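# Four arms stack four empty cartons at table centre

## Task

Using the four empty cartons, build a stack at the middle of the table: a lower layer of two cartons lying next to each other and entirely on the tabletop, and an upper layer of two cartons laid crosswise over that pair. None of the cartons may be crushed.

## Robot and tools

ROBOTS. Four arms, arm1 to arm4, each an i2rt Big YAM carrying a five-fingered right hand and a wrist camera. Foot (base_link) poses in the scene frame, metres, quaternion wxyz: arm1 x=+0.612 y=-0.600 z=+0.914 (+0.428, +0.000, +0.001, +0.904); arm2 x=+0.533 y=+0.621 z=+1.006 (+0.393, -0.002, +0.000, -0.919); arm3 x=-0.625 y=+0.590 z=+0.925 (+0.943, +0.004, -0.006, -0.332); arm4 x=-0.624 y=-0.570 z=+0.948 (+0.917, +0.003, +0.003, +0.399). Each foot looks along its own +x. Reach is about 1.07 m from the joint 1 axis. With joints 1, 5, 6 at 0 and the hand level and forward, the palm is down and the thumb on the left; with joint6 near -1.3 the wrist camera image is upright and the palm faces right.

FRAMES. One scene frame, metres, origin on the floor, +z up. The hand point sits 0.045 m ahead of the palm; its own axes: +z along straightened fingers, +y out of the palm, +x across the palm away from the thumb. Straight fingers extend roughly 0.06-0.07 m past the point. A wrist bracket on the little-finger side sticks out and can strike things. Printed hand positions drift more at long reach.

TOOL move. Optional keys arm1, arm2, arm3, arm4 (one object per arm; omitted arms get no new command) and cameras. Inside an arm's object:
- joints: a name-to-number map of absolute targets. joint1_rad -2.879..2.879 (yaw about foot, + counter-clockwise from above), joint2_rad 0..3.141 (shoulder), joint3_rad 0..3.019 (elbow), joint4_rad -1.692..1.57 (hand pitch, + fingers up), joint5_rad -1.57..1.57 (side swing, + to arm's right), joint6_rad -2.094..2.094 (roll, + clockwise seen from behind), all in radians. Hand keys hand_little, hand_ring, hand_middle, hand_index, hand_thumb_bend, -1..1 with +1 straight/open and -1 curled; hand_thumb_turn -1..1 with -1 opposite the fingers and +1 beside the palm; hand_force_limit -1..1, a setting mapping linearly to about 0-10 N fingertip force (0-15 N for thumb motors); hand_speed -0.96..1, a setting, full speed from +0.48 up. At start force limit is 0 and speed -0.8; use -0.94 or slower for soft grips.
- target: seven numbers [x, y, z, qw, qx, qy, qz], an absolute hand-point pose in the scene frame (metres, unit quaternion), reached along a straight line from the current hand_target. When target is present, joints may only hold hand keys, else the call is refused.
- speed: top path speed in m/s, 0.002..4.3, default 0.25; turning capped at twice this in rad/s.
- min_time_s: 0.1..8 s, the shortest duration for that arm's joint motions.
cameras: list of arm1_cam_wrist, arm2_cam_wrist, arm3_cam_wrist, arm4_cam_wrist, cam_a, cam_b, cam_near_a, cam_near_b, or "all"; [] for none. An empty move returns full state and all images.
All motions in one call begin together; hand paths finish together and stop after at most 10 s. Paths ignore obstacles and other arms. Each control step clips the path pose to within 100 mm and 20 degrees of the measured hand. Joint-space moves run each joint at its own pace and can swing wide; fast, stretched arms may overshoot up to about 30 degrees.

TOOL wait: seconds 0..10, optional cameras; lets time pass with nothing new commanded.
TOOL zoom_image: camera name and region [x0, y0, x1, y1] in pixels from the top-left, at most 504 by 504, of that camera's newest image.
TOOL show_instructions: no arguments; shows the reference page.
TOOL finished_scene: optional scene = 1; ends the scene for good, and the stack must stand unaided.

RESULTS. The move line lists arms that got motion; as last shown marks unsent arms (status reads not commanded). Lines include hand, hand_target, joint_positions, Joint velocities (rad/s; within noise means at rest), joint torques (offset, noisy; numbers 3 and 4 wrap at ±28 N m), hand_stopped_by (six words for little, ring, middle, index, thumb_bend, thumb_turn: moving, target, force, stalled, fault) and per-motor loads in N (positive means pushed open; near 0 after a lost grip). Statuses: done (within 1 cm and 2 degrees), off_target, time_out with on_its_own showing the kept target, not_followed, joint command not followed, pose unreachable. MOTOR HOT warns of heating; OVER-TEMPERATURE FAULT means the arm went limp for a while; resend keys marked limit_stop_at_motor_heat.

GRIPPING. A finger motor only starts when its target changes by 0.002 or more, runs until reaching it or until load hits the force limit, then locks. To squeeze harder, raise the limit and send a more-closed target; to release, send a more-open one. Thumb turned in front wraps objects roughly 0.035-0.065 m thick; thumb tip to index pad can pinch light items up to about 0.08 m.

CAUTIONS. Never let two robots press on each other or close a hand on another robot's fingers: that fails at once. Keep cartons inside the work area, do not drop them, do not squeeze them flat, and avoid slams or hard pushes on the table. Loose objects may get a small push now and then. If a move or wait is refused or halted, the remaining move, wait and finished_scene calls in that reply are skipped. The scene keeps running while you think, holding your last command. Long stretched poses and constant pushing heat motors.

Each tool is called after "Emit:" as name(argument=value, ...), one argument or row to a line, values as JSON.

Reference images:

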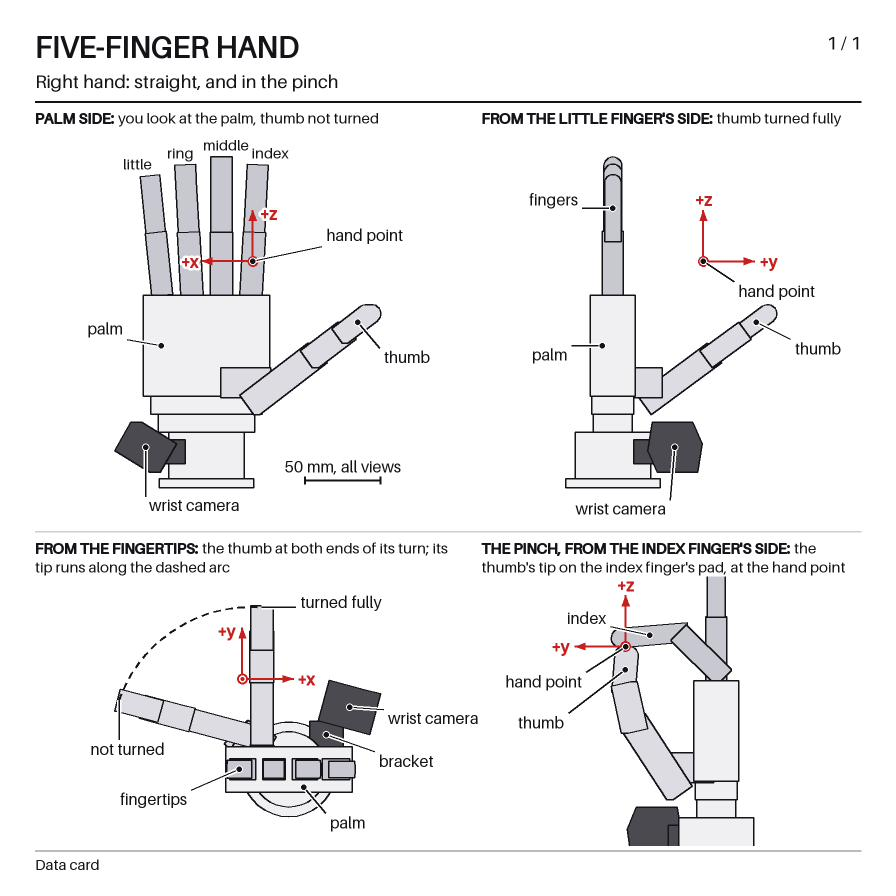

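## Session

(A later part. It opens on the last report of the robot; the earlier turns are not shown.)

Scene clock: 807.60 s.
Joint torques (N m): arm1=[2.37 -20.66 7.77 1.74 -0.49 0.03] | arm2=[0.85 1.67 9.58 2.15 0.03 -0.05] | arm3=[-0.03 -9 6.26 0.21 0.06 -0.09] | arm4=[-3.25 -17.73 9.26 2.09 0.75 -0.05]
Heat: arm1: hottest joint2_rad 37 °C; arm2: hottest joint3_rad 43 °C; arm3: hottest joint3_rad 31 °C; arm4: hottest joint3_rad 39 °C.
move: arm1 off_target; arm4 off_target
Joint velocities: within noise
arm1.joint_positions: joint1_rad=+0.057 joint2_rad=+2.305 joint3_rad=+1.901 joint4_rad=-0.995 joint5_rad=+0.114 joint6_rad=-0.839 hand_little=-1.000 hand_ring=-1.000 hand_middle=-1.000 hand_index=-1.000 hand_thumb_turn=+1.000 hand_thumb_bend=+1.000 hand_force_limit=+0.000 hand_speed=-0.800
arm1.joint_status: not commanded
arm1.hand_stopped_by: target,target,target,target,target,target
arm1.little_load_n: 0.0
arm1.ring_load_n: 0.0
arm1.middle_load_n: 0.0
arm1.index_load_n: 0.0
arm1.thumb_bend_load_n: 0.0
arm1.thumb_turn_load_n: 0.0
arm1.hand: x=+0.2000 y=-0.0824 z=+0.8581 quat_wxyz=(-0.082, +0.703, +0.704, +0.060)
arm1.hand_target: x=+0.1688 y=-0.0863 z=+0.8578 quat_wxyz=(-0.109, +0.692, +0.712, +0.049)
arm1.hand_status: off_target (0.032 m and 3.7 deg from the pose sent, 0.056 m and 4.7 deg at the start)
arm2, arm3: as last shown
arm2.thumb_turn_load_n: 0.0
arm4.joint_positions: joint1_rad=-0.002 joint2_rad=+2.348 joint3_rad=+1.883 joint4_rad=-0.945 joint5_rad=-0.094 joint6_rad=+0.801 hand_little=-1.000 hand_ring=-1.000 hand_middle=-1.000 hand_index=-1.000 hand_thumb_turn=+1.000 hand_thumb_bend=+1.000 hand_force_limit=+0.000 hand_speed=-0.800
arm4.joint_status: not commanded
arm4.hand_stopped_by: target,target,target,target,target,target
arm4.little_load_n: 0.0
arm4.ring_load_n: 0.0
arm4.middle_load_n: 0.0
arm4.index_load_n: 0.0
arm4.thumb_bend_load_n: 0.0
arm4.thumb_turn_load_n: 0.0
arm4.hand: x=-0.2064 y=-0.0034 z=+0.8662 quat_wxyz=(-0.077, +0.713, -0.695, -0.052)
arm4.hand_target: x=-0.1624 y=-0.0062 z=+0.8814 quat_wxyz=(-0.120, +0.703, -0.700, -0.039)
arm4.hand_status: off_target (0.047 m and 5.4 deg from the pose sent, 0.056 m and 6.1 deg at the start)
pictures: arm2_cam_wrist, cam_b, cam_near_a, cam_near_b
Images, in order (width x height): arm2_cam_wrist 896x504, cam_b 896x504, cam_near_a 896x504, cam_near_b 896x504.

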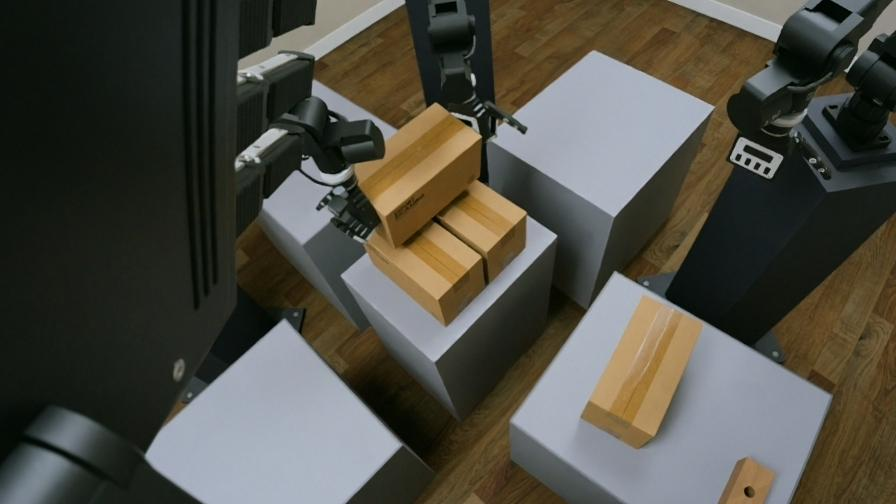

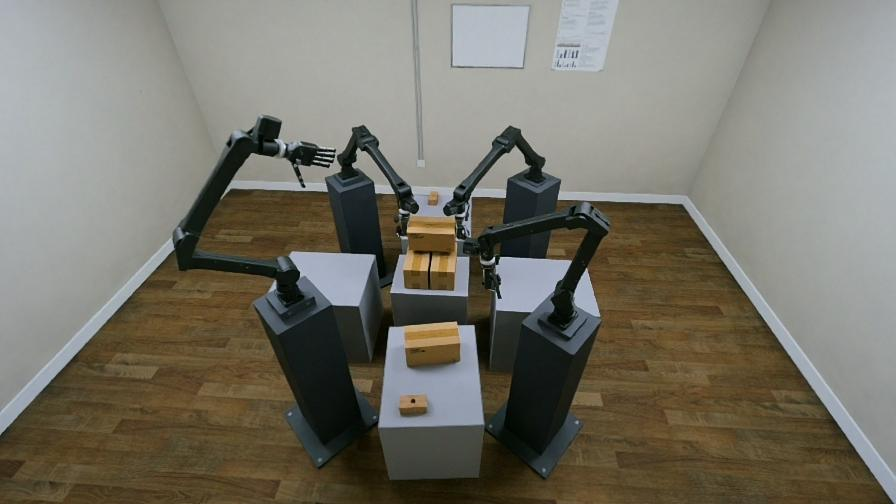

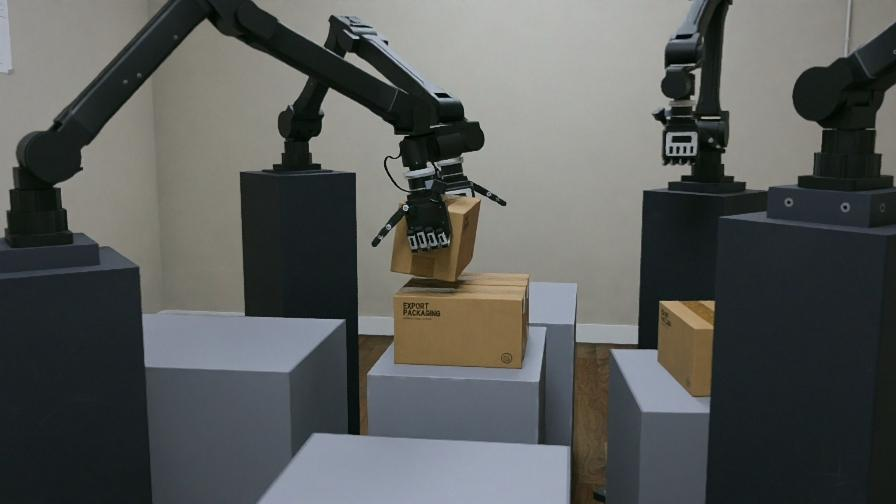

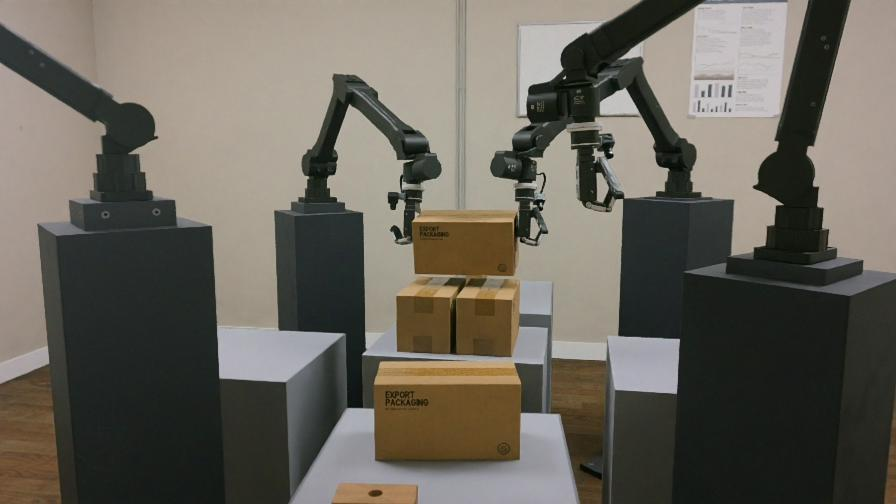

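Emit:
move(
  arm1={"target": [0.168, -0.085, 0.829, -0.1097, 0.6929, 0.7122, 0.0498], "speed": 0.05},
  arm4={"target": [-0.161, -0.004, 0.852, -0.1208, 0.7041, -0.7009, -0.0399], "speed": 0.05},
  cameras=["cam_near_b", "cam_near_a", "cam_b"],
)

Emit:
zoom_image(
  camera="cam_near_a",
  region=[340, 170, 580, 370],
)

Emit:
move(
  arm1={"target": [0.168, -0.085, 0.811, -0.1097, 0.6929, 0.7122, 0.0498], "speed": 0.04},
  arm4={"target": [-0.161, -0.004, 0.834, -0.1208, 0.7041, -0.7009, -0.0399], "speed": 0.04},
  cameras=["cam_near_b", "cam_near_a", "cam_b"],
)

Emit:
zoom_image(
  camera="cam_near_a",
  region=[340, 170, 580, 370],
)

Emit:
zoom_image(
  camera="cam_near_b",
  region=[360, 170, 600, 370],
)

Scene clock: 821.53 s.
Joint torques (N m): arm1=[2.67 -20.78 7.58 1.66 -0.45 0.05] | arm2=[0.85 1.67 9.58 2.13 0.02 -0.05] | arm3=[0.03 -9.05 6.28 0.21 0.06 -0.09] | arm4=[-3.55 -18.02 8.47 2.13 0.71 -0.06]
Heat: arm1: hottest joint2_rad 37 °C; arm2: hottest joint3_rad 43 °C; arm3: hottest joint3_rad 31 °C; arm4: hottest joint3_rad 40 °C.
move: arm1 off_target; arm4 off_target
Joint velocities: within noise
arm1.joint_positions: joint1_rad=+0.053 joint2_rad=+2.339 joint3_rad=+1.886 joint4_rad=-0.942 joint5_rad=+0.113 joint6_rad=-0.841 hand_little=-1.000 hand_ring=-1.000 hand_middle=-1.000 hand_index=-1.000 hand_thumb_turn=+1.000 hand_thumb_bend=+1.000 hand_force_limit=+0.000 hand_speed=-0.800
arm1.joint_status: not commanded
arm1.hand_stopped_by: target,target,target,target,target,target
arm1.little_load_n: 0.0
arm1.ring_load_n: 0.0
arm1.middle_load_n: 0.0
arm1.index_load_n: 0.0
arm1.thumb_bend_load_n: 0.0
arm1.thumb_turn_load_n: 0.0
arm1.hand: x=+0.2011 y=-0.0801 z=+0.8305 quat_wxyz=(-0.084, +0.704, +0.703, +0.059)
arm1.hand_target: x=+0.1688 y=-0.0861 z=+0.8300 quat_wxyz=(-0.109, +0.692, +0.712, +0.049)
arm1.hand_status: off_target (0.034 m and 3.5 deg from the pose sent, 0.043 m and 3.7 deg at the start)
arm2, arm3: as last shown
arm4.joint_positions: joint1_rad=-0.002 joint2_rad=+2.389 joint3_rad=+1.883 joint4_rad=-0.898 joint5_rad=-0.092 joint6_rad=+0.802 hand_little=-1.000 hand_ring=-1.000 hand_middle=-1.000 hand_index=-1.000 hand_thumb_turn=+1.000 hand_thumb_bend=+1.000 hand_force_limit=+0.000 hand_speed=-0.800
arm4.joint_status: not commanded
arm4.hand_stopped_by: target,target,target,target,target,target
arm4.little_load_n: 0.0
arm4.ring_load_n: 0.0
arm4.middle_load_n: 0.0
arm4.index_load_n: 0.0
arm4.thumb_bend_load_n: 0.0
arm4.thumb_turn_load_n: 0.0
arm4.hand: x=-0.2042 y=-0.0010 z=+0.8395 quat_wxyz=(-0.080, +0.712, -0.695, -0.052)
arm4.hand_target: x=-0.1622 y=-0.0058 z=+0.8531 quat_wxyz=(-0.120, +0.703, -0.700, -0.039)
arm4.hand_status: off_target (0.045 m and 5.0 deg from the pose sent, 0.048 m and 5.3 deg at the start)
pictures: cam_b, cam_near_a, cam_near_b
Images, in order (width x height): cam_b 896x504, cam_near_a 896x504, cam_near_b 896x504.

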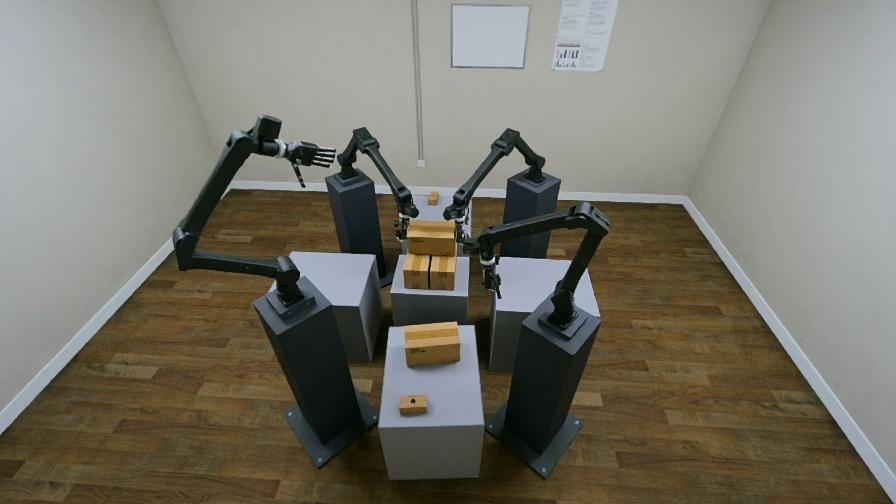

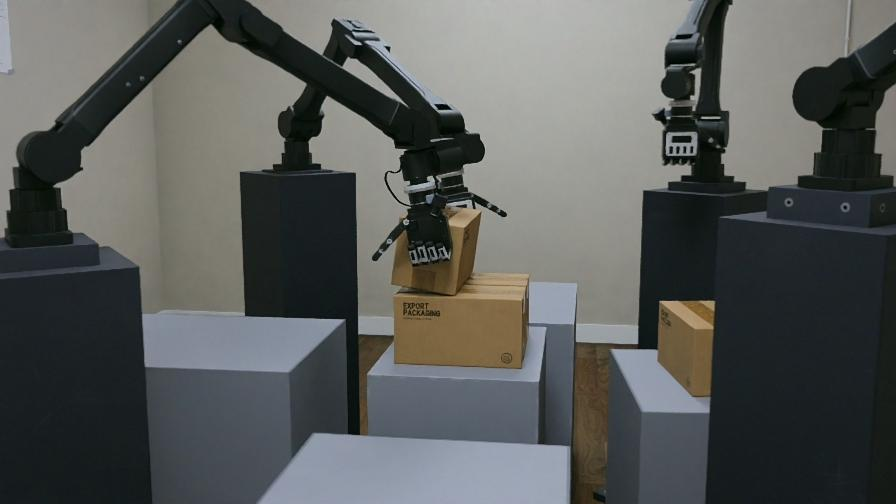

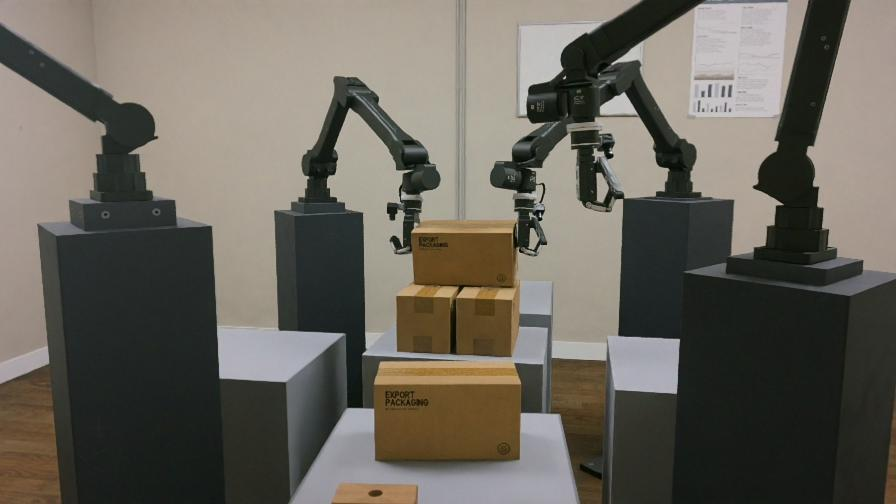

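Scaled by 2.100.

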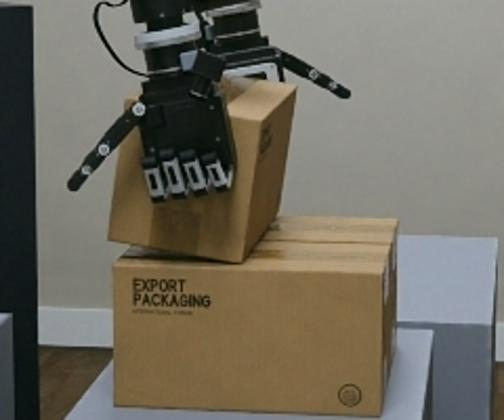

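Scene clock: 822.53 s.
Joint torques (N m): arm1=[2.78 -20.19 7.47 1.76 -0.51 0.06] | arm2=[0.85 1.67 9.59 2.13 0.03 -0.05] | arm3=[-0.03 -9.05 6.26 0.21 0.06 -0.08] | arm4=[-3.43 -18.02 8.23 2.18 0.74 -0.09]
Heat: arm1: hottest joint2_rad 37 °C; arm2: hottest joint3_rad 43 °C; arm3: hottest joint3_rad 31 °C; arm4: hottest joint3_rad 40 °C.
move: arm1 off_target; arm4 off_target
Joint velocities: within noise
arm1.joint_positions: joint1_rad=+0.052 joint2_rad=+2.355 joint3_rad=+1.879 joint4_rad=-0.914 joint5_rad=+0.115 joint6_rad=-0.842 hand_little=-1.000 hand_ring=-1.000 hand_middle=-1.000 hand_index=-1.000 hand_thumb_turn=+1.000 hand_thumb_bend=+1.000 hand_force_limit=+0.000 hand_speed=-0.800
arm1.joint_status: not commanded
arm1.hand_stopped_by: target,target,target,target,target,target
arm1.little_load_n: 0.0
arm1.ring_load_n: 0.0
arm1.middle_load_n: 0.0
arm1.index_load_n: 0.0
arm1.thumb_bend_load_n: 0.0
arm1.thumb_turn_load_n: 0.0
arm1.hand: x=+0.2015 y=-0.0789 z=+0.8173 quat_wxyz=(-0.086, +0.704, +0.703, +0.061)
arm1.hand_target: x=+0.1691 y=-0.0862 z=+0.8120 quat_wxyz=(-0.109, +0.692, +0.712, +0.049)
arm1.hand_status: off_target (0.035 m and 3.4 deg from the pose sent, 0.039 m and 3.6 deg at the start)
arm2, arm3: as last shown
arm4.joint_positions: joint1_rad=-0.002 joint2_rad=+2.411 joint3_rad=+1.883 joint4_rad=-0.871 joint5_rad=-0.094 joint6_rad=+0.802 hand_little=-1.000 hand_ring=-1.000 hand_middle=-1.000 hand_index=-1.000 hand_thumb_turn=+1.000 hand_thumb_bend=+1.000 hand_force_limit=+0.000 hand_speed=-0.800
arm4.joint_status: not commanded
arm4.hand_stopped_by: target,target,target,target,target,target
arm4.little_load_n: 0.0
arm4.ring_load_n: 0.0
arm4.middle_load_n: 0.0
arm4.index_load_n: 0.0
arm4.thumb_bend_load_n: 0.0
arm4.thumb_turn_load_n: 0.0
arm4.hand: x=-0.2034 y=+0.0004 z=+0.8251 quat_wxyz=(-0.083, +0.712, -0.695, -0.052)
arm4.hand_target: x=-0.1621 y=-0.0057 z=+0.8352 quat_wxyz=(-0.120, +0.703, -0.700, -0.039)
arm4.hand_status: off_target (0.044 m and 4.7 deg from the pose sent, 0.044 m and 5.0 deg at the start)
pictures: cam_b, cam_near_a, cam_near_b
Images, in order (width x height): cam_b 896x504, cam_near_a 896x504, cam_near_b 896x504.

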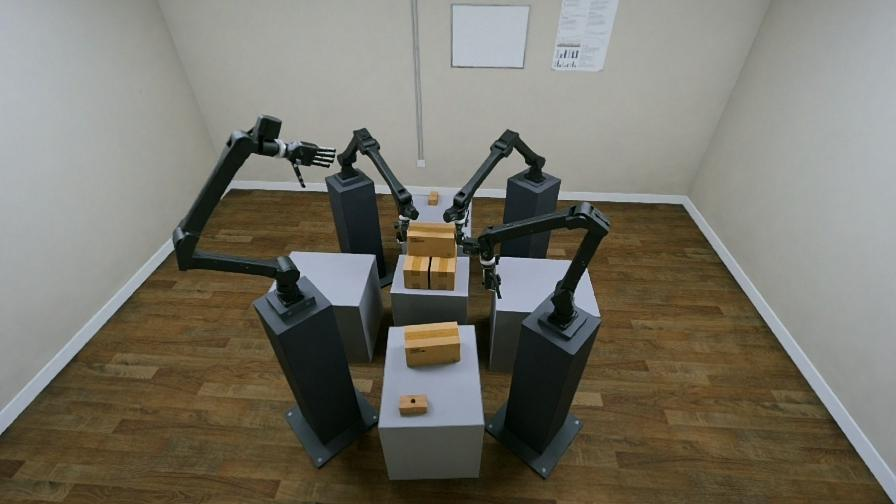

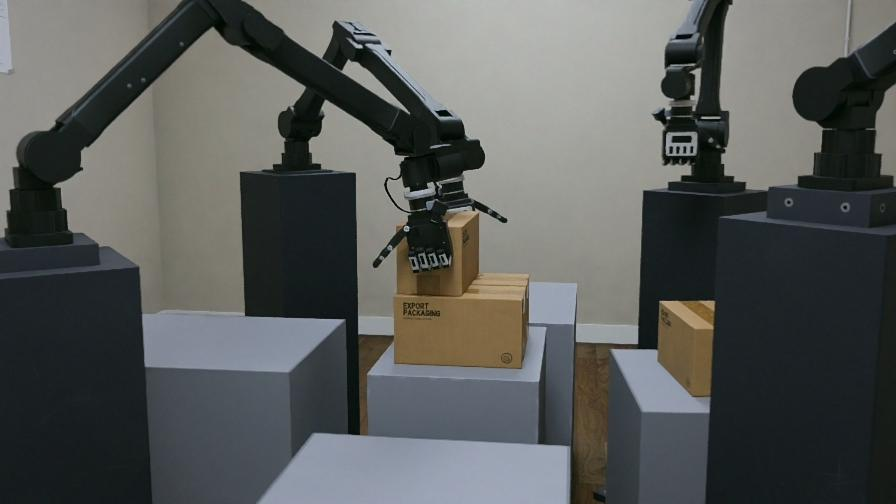

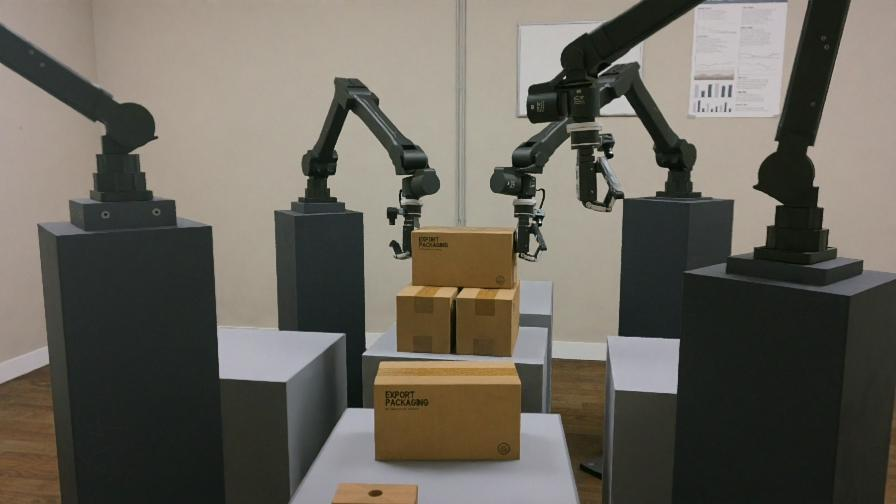

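Scaled by 2.100.

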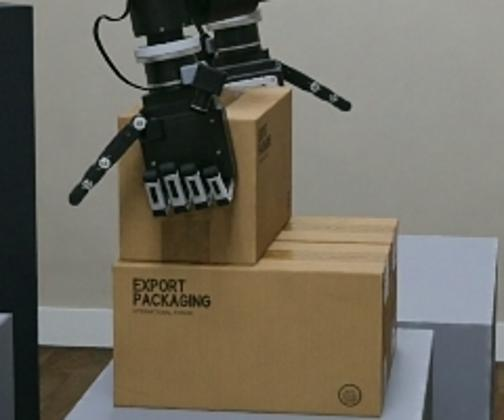

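Scaled by 2.100.

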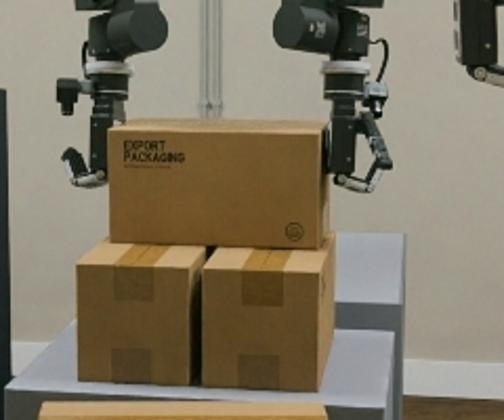

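Emit:
move(
  arm1={"target": [0.168, -0.095, 0.811, -0.1097, 0.6929, 0.7122, 0.0498], "speed": 0.03},
  arm4={"target": [-0.161, -0.014, 0.834, -0.1208, 0.7041, -0.7009, -0.0399], "speed": 0.03},
)

Emit:
move(
  arm1={"target": [0.25, -0.095, 0.815, -0.1097, 0.6929, 0.7122, 0.0498], "speed": 0.04},
  arm4={"target": [-0.243, -0.014, 0.834, -0.1208, 0.7041, -0.7009, -0.0399], "speed": 0.04},
  cameras=["cam_near_b", "cam_near_a", "cam_b"],
)

Emit:
zoom_image(
  camera="cam_near_a",
  region=[340, 170, 580, 370],
)

Emit:
zoom_image(
  camera="cam_near_b",
  region=[360, 170, 600, 370],
)

Scene clock: 834.13 s.
Joint torques (N m): arm1=[3.6 -21.6 6.69 1.47 -0.39 0.14] | arm2=[0.79 1.67 9.58 2.14 0.03 -0.05] | arm3=[-0.03 -9 6.3 0.2 0.06 -0.09] | arm4=[-3.96 -19.02 7.21 1.85 0.57 -0.13]
Heat: arm1: hottest joint2_rad 37 °C; arm2: hottest joint3_rad 43 °C; arm3: hottest joint3_rad 31 °C; arm4: hottest joint3_rad 40 °C.
move: arm1 off_target; arm4 off_target
Joint velocities: within noise
arm1.joint_positions: joint1_rad=+0.053 joint2_rad=+2.355 joint3_rad=+1.854 joint4_rad=-0.890 joint5_rad=+0.113 joint6_rad=-0.842 hand_little=-1.000 hand_ring=-1.000 hand_middle=-1.000 hand_index=-1.000 hand_thumb_turn=+1.000 hand_thumb_bend=+1.000 hand_force_limit=+0.000 hand_speed=-0.800
arm1.joint_status: not commanded
arm1.hand_stopped_by: target,target,target,target,target,target
arm1.little_load_n: 0.0
arm1.ring_load_n: 0.0
arm1.middle_load_n: 0.0
arm1.index_load_n: 0.0
arm1.thumb_bend_load_n: 0.0
arm1.thumb_turn_load_n: 0.0
arm1.hand: x=+0.2041 y=-0.0826 z=+0.8088 quat_wxyz=(-0.086, +0.704, +0.703, +0.060)
arm1.hand_target: x=+0.1691 y=-0.0961 z=+0.8115 quat_wxyz=(-0.109, +0.692, +0.712, +0.049)
arm1.hand_status: off_target (0.038 m and 3.4 deg from the pose sent, 0.038 m and 3.4 deg at the start)
arm2, arm3: as last shown
arm4.joint_positions: joint1_rad=-0.007 joint2_rad=+2.411 joint3_rad=+1.864 joint4_rad=-0.846 joint5_rad=-0.091 joint6_rad=+0.797 hand_little=-1.000 hand_ring=-1.000 hand_middle=-1.000 hand_index=-1.000 hand_thumb_turn=+1.000 hand_thumb_bend=+1.000 hand_force_limit=+0.000 hand_speed=-0.800
arm4.joint_status: not commanded
arm4.hand_stopped_by: target,target,target,target,target,target
arm4.little_load_n: 0.0
arm4.ring_load_n: 0.0
arm4.middle_load_n: 0.0
arm4.index_load_n: 0.0
arm4.thumb_bend_load_n: 0.0
arm4.thumb_turn_load_n: 0.0
arm4.hand: x=-0.2021 y=-0.0036 z=+0.8188 quat_wxyz=(-0.086, +0.712, -0.695, -0.051)
arm4.hand_target: x=-0.1621 y=-0.0151 z=+0.8345 quat_wxyz=(-0.120, +0.703, -0.700, -0.039)
arm4.hand_status: off_target (0.045 m and 4.3 deg from the pose sent, 0.046 m and 4.7 deg at the start)
pictures: none

Scene clock: 836.67 s.
Joint torques (N m): arm1=[-1.14 -20.84 5.59 0.8 0.13 -0.11] | arm2=[0.85 1.67 9.58 2.14 0.03 -0.05] | arm3=[-0.03 -8.94 6.3 0.2 0.06 -0.08] | arm4=[0.26 -18.37 5.96 1.02 0.03 0.21]
Heat: arm1: hottest joint2_rad 37 °C; arm2: hottest joint3_rad 43 °C; arm3: hottest joint3_rad 32 °C; arm4: hottest joint3_rad 40 °C.
move: arm1 done; arm4 off_target
Joint velocities: within noise
arm1.joint_positions: joint1_rad=+0.017 joint2_rad=+2.233 joint3_rad=+1.619 joint4_rad=-0.747 joint5_rad=+0.080 joint6_rad=-0.901 hand_little=-1.000 hand_ring=-1.000 hand_middle=-1.000 hand_index=-1.000 hand_thumb_turn=+1.000 hand_thumb_bend=+1.000 hand_force_limit=+0.000 hand_speed=-0.800
arm1.joint_status: not commanded
arm1.hand_stopped_by: target,target,target,target,target,target
arm1.little_load_n: 0.0
arm1.ring_load_n: 0.0
arm1.middle_load_n: 0.0
arm1.index_load_n: 0.0
arm1.thumb_bend_load_n: 0.0
arm1.thumb_turn_load_n: 0.0
arm1.hand: x=+0.2482 y=-0.1023 z=+0.8078 quat_wxyz=(-0.099, +0.694, +0.711, +0.049)
arm1.hand_target: x=+0.2500 y=-0.0950 z=+0.8150 quat_wxyz=(-0.110, +0.692, +0.712, +0.050)
arm1.hand_status: done (0.010 m and 1.2 deg from the pose sent, 0.048 m and 3.4 deg at the start)
arm2.joint_positions: joint1_rad=-0.132 joint2_rad=+0.635 joint3_rad=+1.423 joint4_rad=-1.279 joint5_rad=-0.158 joint6_rad=-1.290 hand_little=+1.000 hand_ring=+1.000 hand_middle=+1.000 hand_index=+1.000 hand_thumb_turn=+1.000 hand_thumb_bend=+1.000 hand_force_limit=+0.000 hand_speed=-0.800
arm2.joint_status: not commanded
arm2.hand_stopped_by: target,target,target,target,target,target
arm2.little_load_n: 0.0
arm2.ring_load_n: 0.0
arm2.middle_load_n: 0.0
arm2.index_load_n: 0.0
arm2.thumb_bend_load_n: 0.0
arm2.thumb_turn_load_n: 0.0
arm2.hand: x=+0.3313 y=+0.4819 z=+1.5179 quat_wxyz=(+0.425, +0.208, -0.829, +0.296)
arm2.hand_target: x=+0.3325 y=+0.4829 z=+1.5254 quat_wxyz=(+0.432, +0.208, -0.825, +0.299)
arm2.hand_status: not commanded
arm3.joint_positions: joint1_rad=+0.342 joint2_rad=+1.403 joint3_rad=+0.905 joint4_rad=-1.098 joint5_rad=+0.005 joint6_rad=-0.329 hand_little=-1.000 hand_ring=-1.000 hand_middle=-1.000 hand_index=-1.000 hand_thumb_turn=+1.000 hand_thumb_bend=+1.000 hand_force_limit=+0.000 hand_speed=-0.800
arm3.joint_status: not commanded
arm3.hand_stopped_by: target,target,target,target,target,target
arm3.little_load_n: 0.0
arm3.ring_load_n: 0.0
arm3.middle_load_n: 0.0
arm3.index_load_n: 0.0
arm3.thumb_bend_load_n: 0.0
arm3.thumb_turn_load_n: 0.0
arm3.hand: x=-0.3513 y=+0.5033 z=+0.9951 quat_wxyz=(+0.002, +0.705, -0.709, -0.006)
arm3.hand_target: x=-0.3501 y=+0.5001 z=+0.9999 quat_wxyz=(+0.000, +0.707, -0.707, +0.000)
arm3.hand_status: not commanded
arm4.joint_positions: joint1_rad=+0.028 joint2_rad=+2.296 joint3_rad=+1.620 joint4_rad=-0.688 joint5_rad=-0.057 joint6_rad=+0.851 hand_little=-1.000 hand_ring=-1.000 hand_middle=-1.000 hand_index=-1.000 hand_thumb_turn=+1.000 hand_thumb_bend=+1.000 hand_force_limit=+0.000 hand_speed=-0.800
arm4.joint_status: not commanded
arm4.hand_stopped_by: target,target,target,target,target,target
arm4.little_load_n: 0.0
arm4.ring_load_n: 0.0
arm4.middle_load_n: 0.0
arm4.index_load_n: 0.0
arm4.thumb_bend_load_n: 0.0
arm4.thumb_turn_load_n: 0.0
arm4.hand: x=-0.2461 y=-0.0245 z=+0.8138 quat_wxyz=(-0.099, +0.704, -0.702, -0.039)
arm4.hand_target: x=-0.2431 y=-0.0141 z=+0.8340 quat_wxyz=(-0.121, +0.703, -0.700, -0.040)
arm4.hand_status: off_target (0.023 m and 2.5 deg from the pose sent, 0.045 m and 4.3 deg at the start)
pictures: cam_b, cam_near_a, cam_near_b
Images, in order (width x height): cam_b 896x504, cam_near_a 896x504, cam_near_b 896x504.

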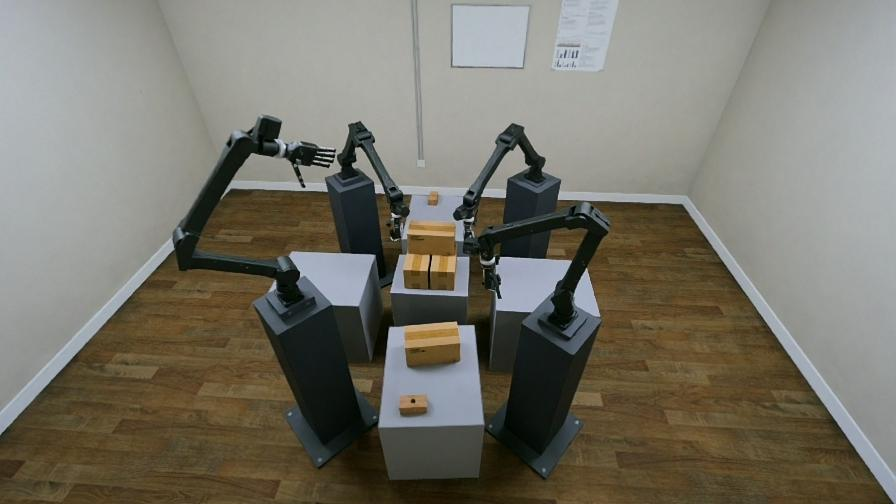

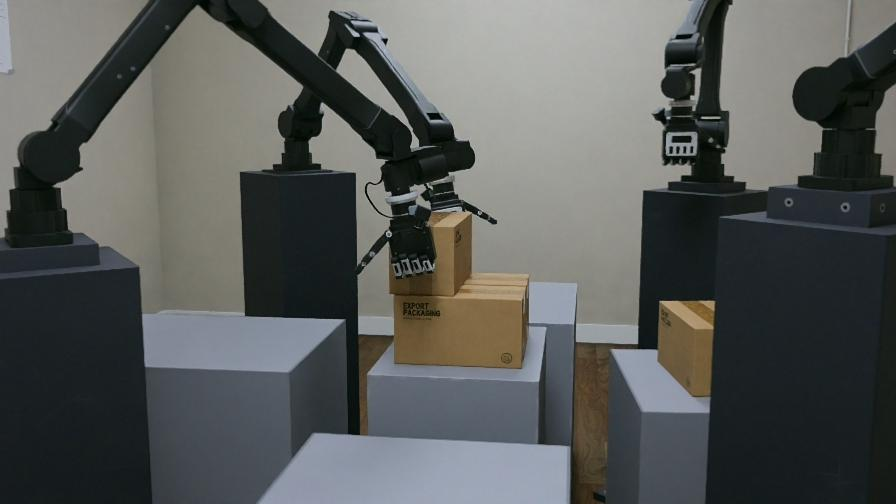

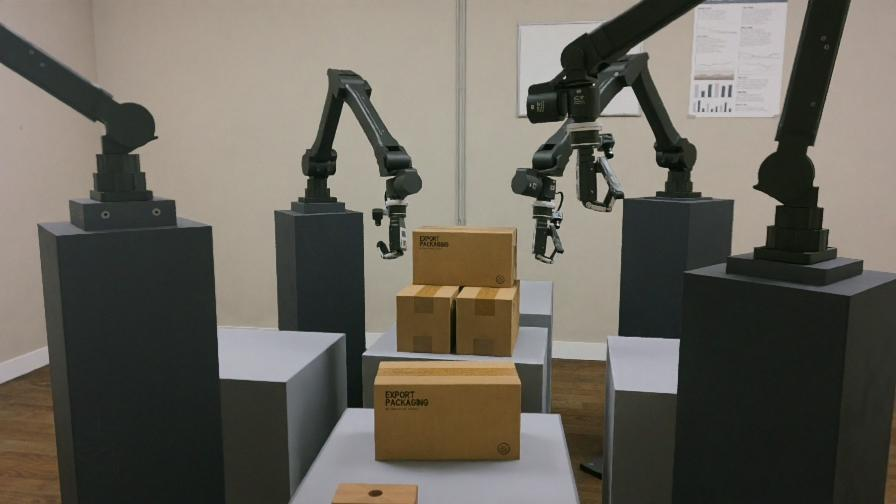

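Scaled by 2.100.

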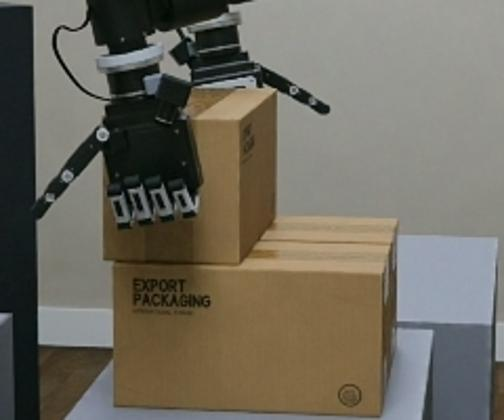

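Scaled by 2.100.

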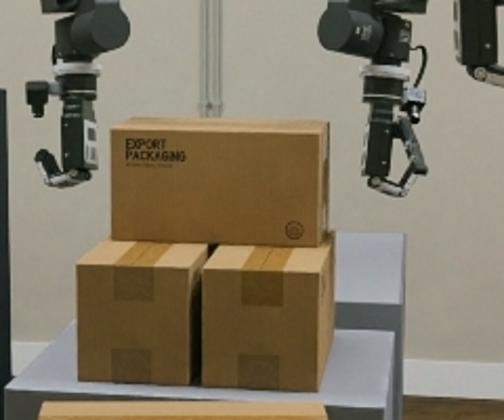

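Emit:
move(
  arm1={"target": [0.40, -0.33, 1.05, 0, 0.7071, 0.7071, 0], "speed": 0.3},
  arm4={"target": [-0.40, -0.31, 1.05, 0, 0.7071, -0.7071, 0], "speed": 0.3},
  arm2={"target": [0.26, 0.493, 0.95, 0, 0.6561, 0.7547, 0], "speed": 0.25, "joints": {"hand_little": -1, "hand_ring": -1, "hand_middle": -1, "hand_index": -1}},
  arm3={"target": [-0.25, 0.487, 0.90, 0, 0.7547, -0.6561, 0], "speed": 0.25},
  cameras=["cam_near_b", "cam_near_a", "cam_b", "cam_a"],
)

Scene clock: 876.33 s.
Joint torques (N m): arm1=[0.5 -10.29 6.34 -0.25 0.07 0.12] | arm2=[0.38 -9.17 7.76 0.77 0 0.07] | arm3=[0.97 -11.58 7.39 0.73 0.03 -0.09] | arm4=[-0.97 -7 6.83 -0.5 0.07 0.04]
Heat: arm1: hottest joint2_rad 38 °C; arm2: hottest joint3_rad 42 °C; arm3: hottest joint3_rad 32 °C; arm4: hottest joint2_rad 39 °C.
move: arm1 done; arm2 off_target; arm3 off_target; arm4 done
Joint velocities: within noise
arm1.joint_positions: joint1_rad=+0.043 joint2_rad=+1.444 joint3_rad=+1.151 joint4_rad=-1.267 joint5_rad=+0.004 joint6_rad=-0.845 hand_little=-1.000 hand_ring=-1.000 hand_middle=-1.000 hand_index=-1.000 hand_thumb_turn=+1.000 hand_thumb_bend=+1.000 hand_force_limit=+0.000 hand_speed=-0.800
arm1.joint_status: not commanded
arm1.hand_stopped_by: target,target,target,target,target,target
arm1.little_load_n: 0.0
arm1.ring_load_n: 0.0
arm1.middle_load_n: 0.0
arm1.index_load_n: 0.0
arm1.thumb_bend_load_n: 0.0
arm1.thumb_turn_load_n: 0.0
arm1.hand: x=+0.4007 y=-0.3235 z=+1.0495 quat_wxyz=(-0.005, +0.706, +0.708, +0.001)
arm1.hand_target: x=+0.4000 y=-0.3300 z=+1.0499 quat_wxyz=(+0.000, +0.707, +0.707, +0.000)
arm1.hand_status: done (0.007 m and 0.6 deg from the pose sent, 0.365 m and 12.7 deg at the start)
arm2.joint_positions: joint1_rad=-0.496 joint2_rad=+1.618 joint3_rad=+0.723 joint4_rad=-0.703 joint5_rad=+0.002 joint6_rad=+0.156 hand_little=-1.000 hand_ring=-1.000 hand_middle=-1.000 hand_index=-1.000 hand_thumb_turn=+1.000 hand_thumb_bend=+1.000 hand_force_limit=+0.000 hand_speed=-0.800
arm2.joint_status: all done
arm2.hand_stopped_by: target,target,target,target,target,target
arm2.little_load_n: 0.0
arm2.ring_load_n: 0.0
arm2.middle_load_n: 0.0
arm2.index_load_n: 0.5
arm2.thumb_bend_load_n: 0.0
arm2.thumb_turn_load_n: 0.0
arm2.hand: x=+0.2739 y=+0.4961 z=+0.9482 quat_wxyz=(-0.005, -0.650, -0.760, -0.011)
arm2.hand_target: x=+0.2600 y=+0.4931 z=+0.9503 quat_wxyz=(+0.000, -0.656, -0.755, +0.000)
arm2.hand_status: off_target (0.014 m and 1.7 deg from the pose sent, 0.573 m and 121.4 deg at the start)
arm3.joint_positions: joint1_rad=+0.394 joint2_rad=+1.777 joint3_rad=+1.042 joint4_rad=-0.884 joint5_rad=+0.005 joint6_rad=-0.404 hand_little=-1.000 hand_ring=-1.000 hand_middle=-1.000 hand_index=-1.000 hand_thumb_turn=+1.000 hand_thumb_bend=+1.000 hand_force_limit=+0.000 hand_speed=-0.800
arm3.joint_status: not commanded
arm3.hand_stopped_by: target,target,target,target,target,target
arm3.little_load_n: 0.0
arm3.ring_load_n: 0.0
arm3.middle_load_n: 0.0
arm3.index_load_n: 0.0
arm3.thumb_bend_load_n: -0.5
arm3.thumb_turn_load_n: 0.0
arm3.hand: x=-0.2690 y=+0.4905 z=+0.8964 quat_wxyz=(+0.007, +0.749, -0.663, -0.016)
arm3.hand_target: x=-0.2504 y=+0.4872 z=+0.9003 quat_wxyz=(+0.000, +0.755, -0.656, +0.000)
arm3.hand_status: off_target (0.020 m and 2.3 deg from the pose sent, 0.140 m and 8.3 deg at the start)
arm4.joint_positions: joint1_rad=-0.125 joint2_rad=+1.373 joint3_rad=+0.983 joint4_rad=-1.170 joint5_rad=+0.006 joint6_rad=+0.695 hand_little=-1.000 hand_ring=-1.000 hand_middle=-1.000 hand_index=-1.000 hand_thumb_turn=+1.000 hand_thumb_bend=+1.000 hand_force_limit=+0.000 hand_speed=-0.800
arm4.joint_status: not commanded
arm4.hand_stopped_by: target,target,target,target,target,target
arm4.little_load_n: 0.0
arm4.ring_load_n: 0.0
arm4.middle_load_n: 0.0
arm4.index_load_n: 0.0
arm4.thumb_bend_load_n: 0.0
arm4.thumb_turn_load_n: 0.0
arm4.hand: x=-0.3981 y=-0.3040 z=+1.0477 quat_wxyz=(-0.003, +0.708, -0.707, +0.000)
arm4.hand_target: x=-0.3999 y=-0.3099 z=+1.0499 quat_wxyz=(+0.000, +0.707, -0.707, +0.000)
arm4.hand_status: done (0.007 m and 0.3 deg from the pose sent, 0.401 m and 12.2 deg at the start)
pictures: cam_a, cam_b, cam_near_a, cam_near_b
Images, in order (width x height): cam_a 896x504, cam_b 896x504, cam_near_a 896x504, cam_near_b 896x504.

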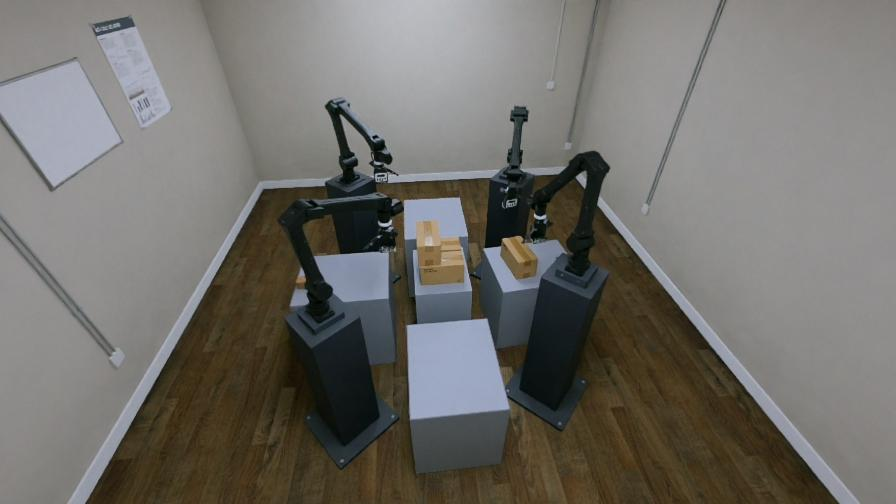

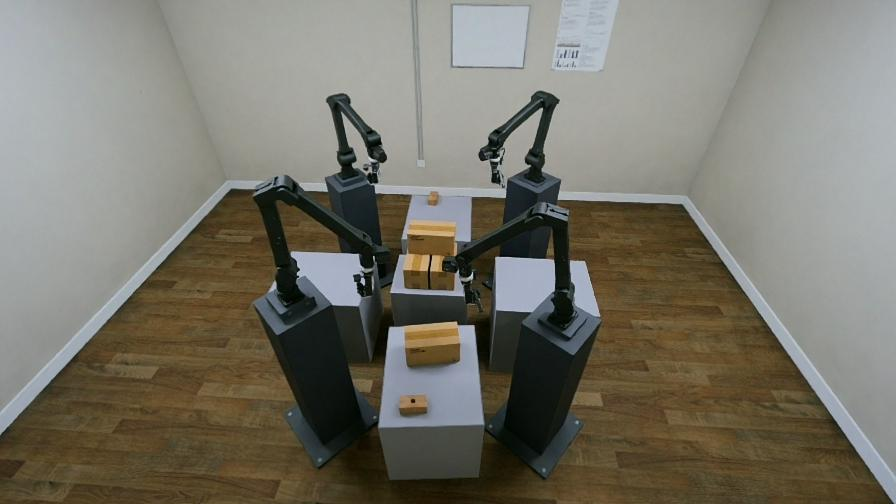

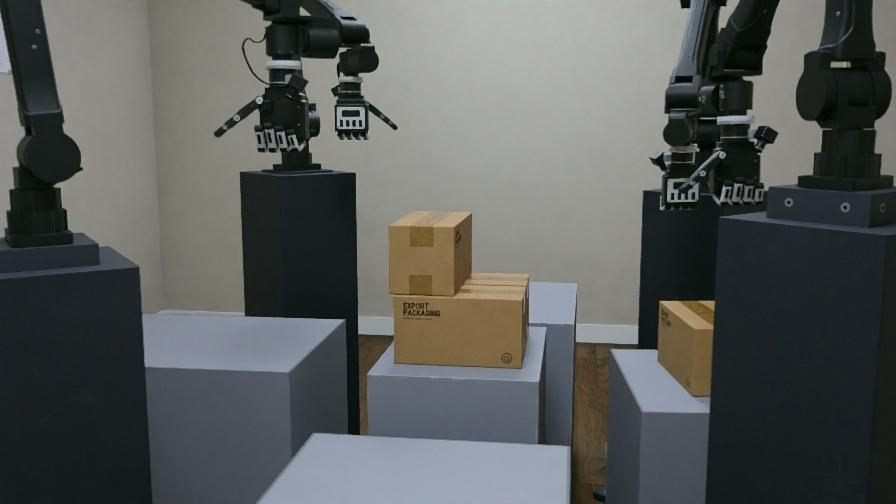

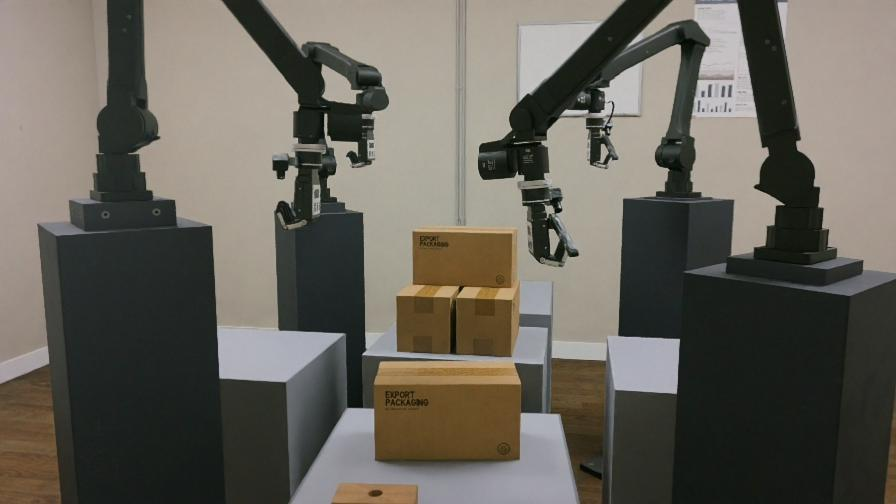

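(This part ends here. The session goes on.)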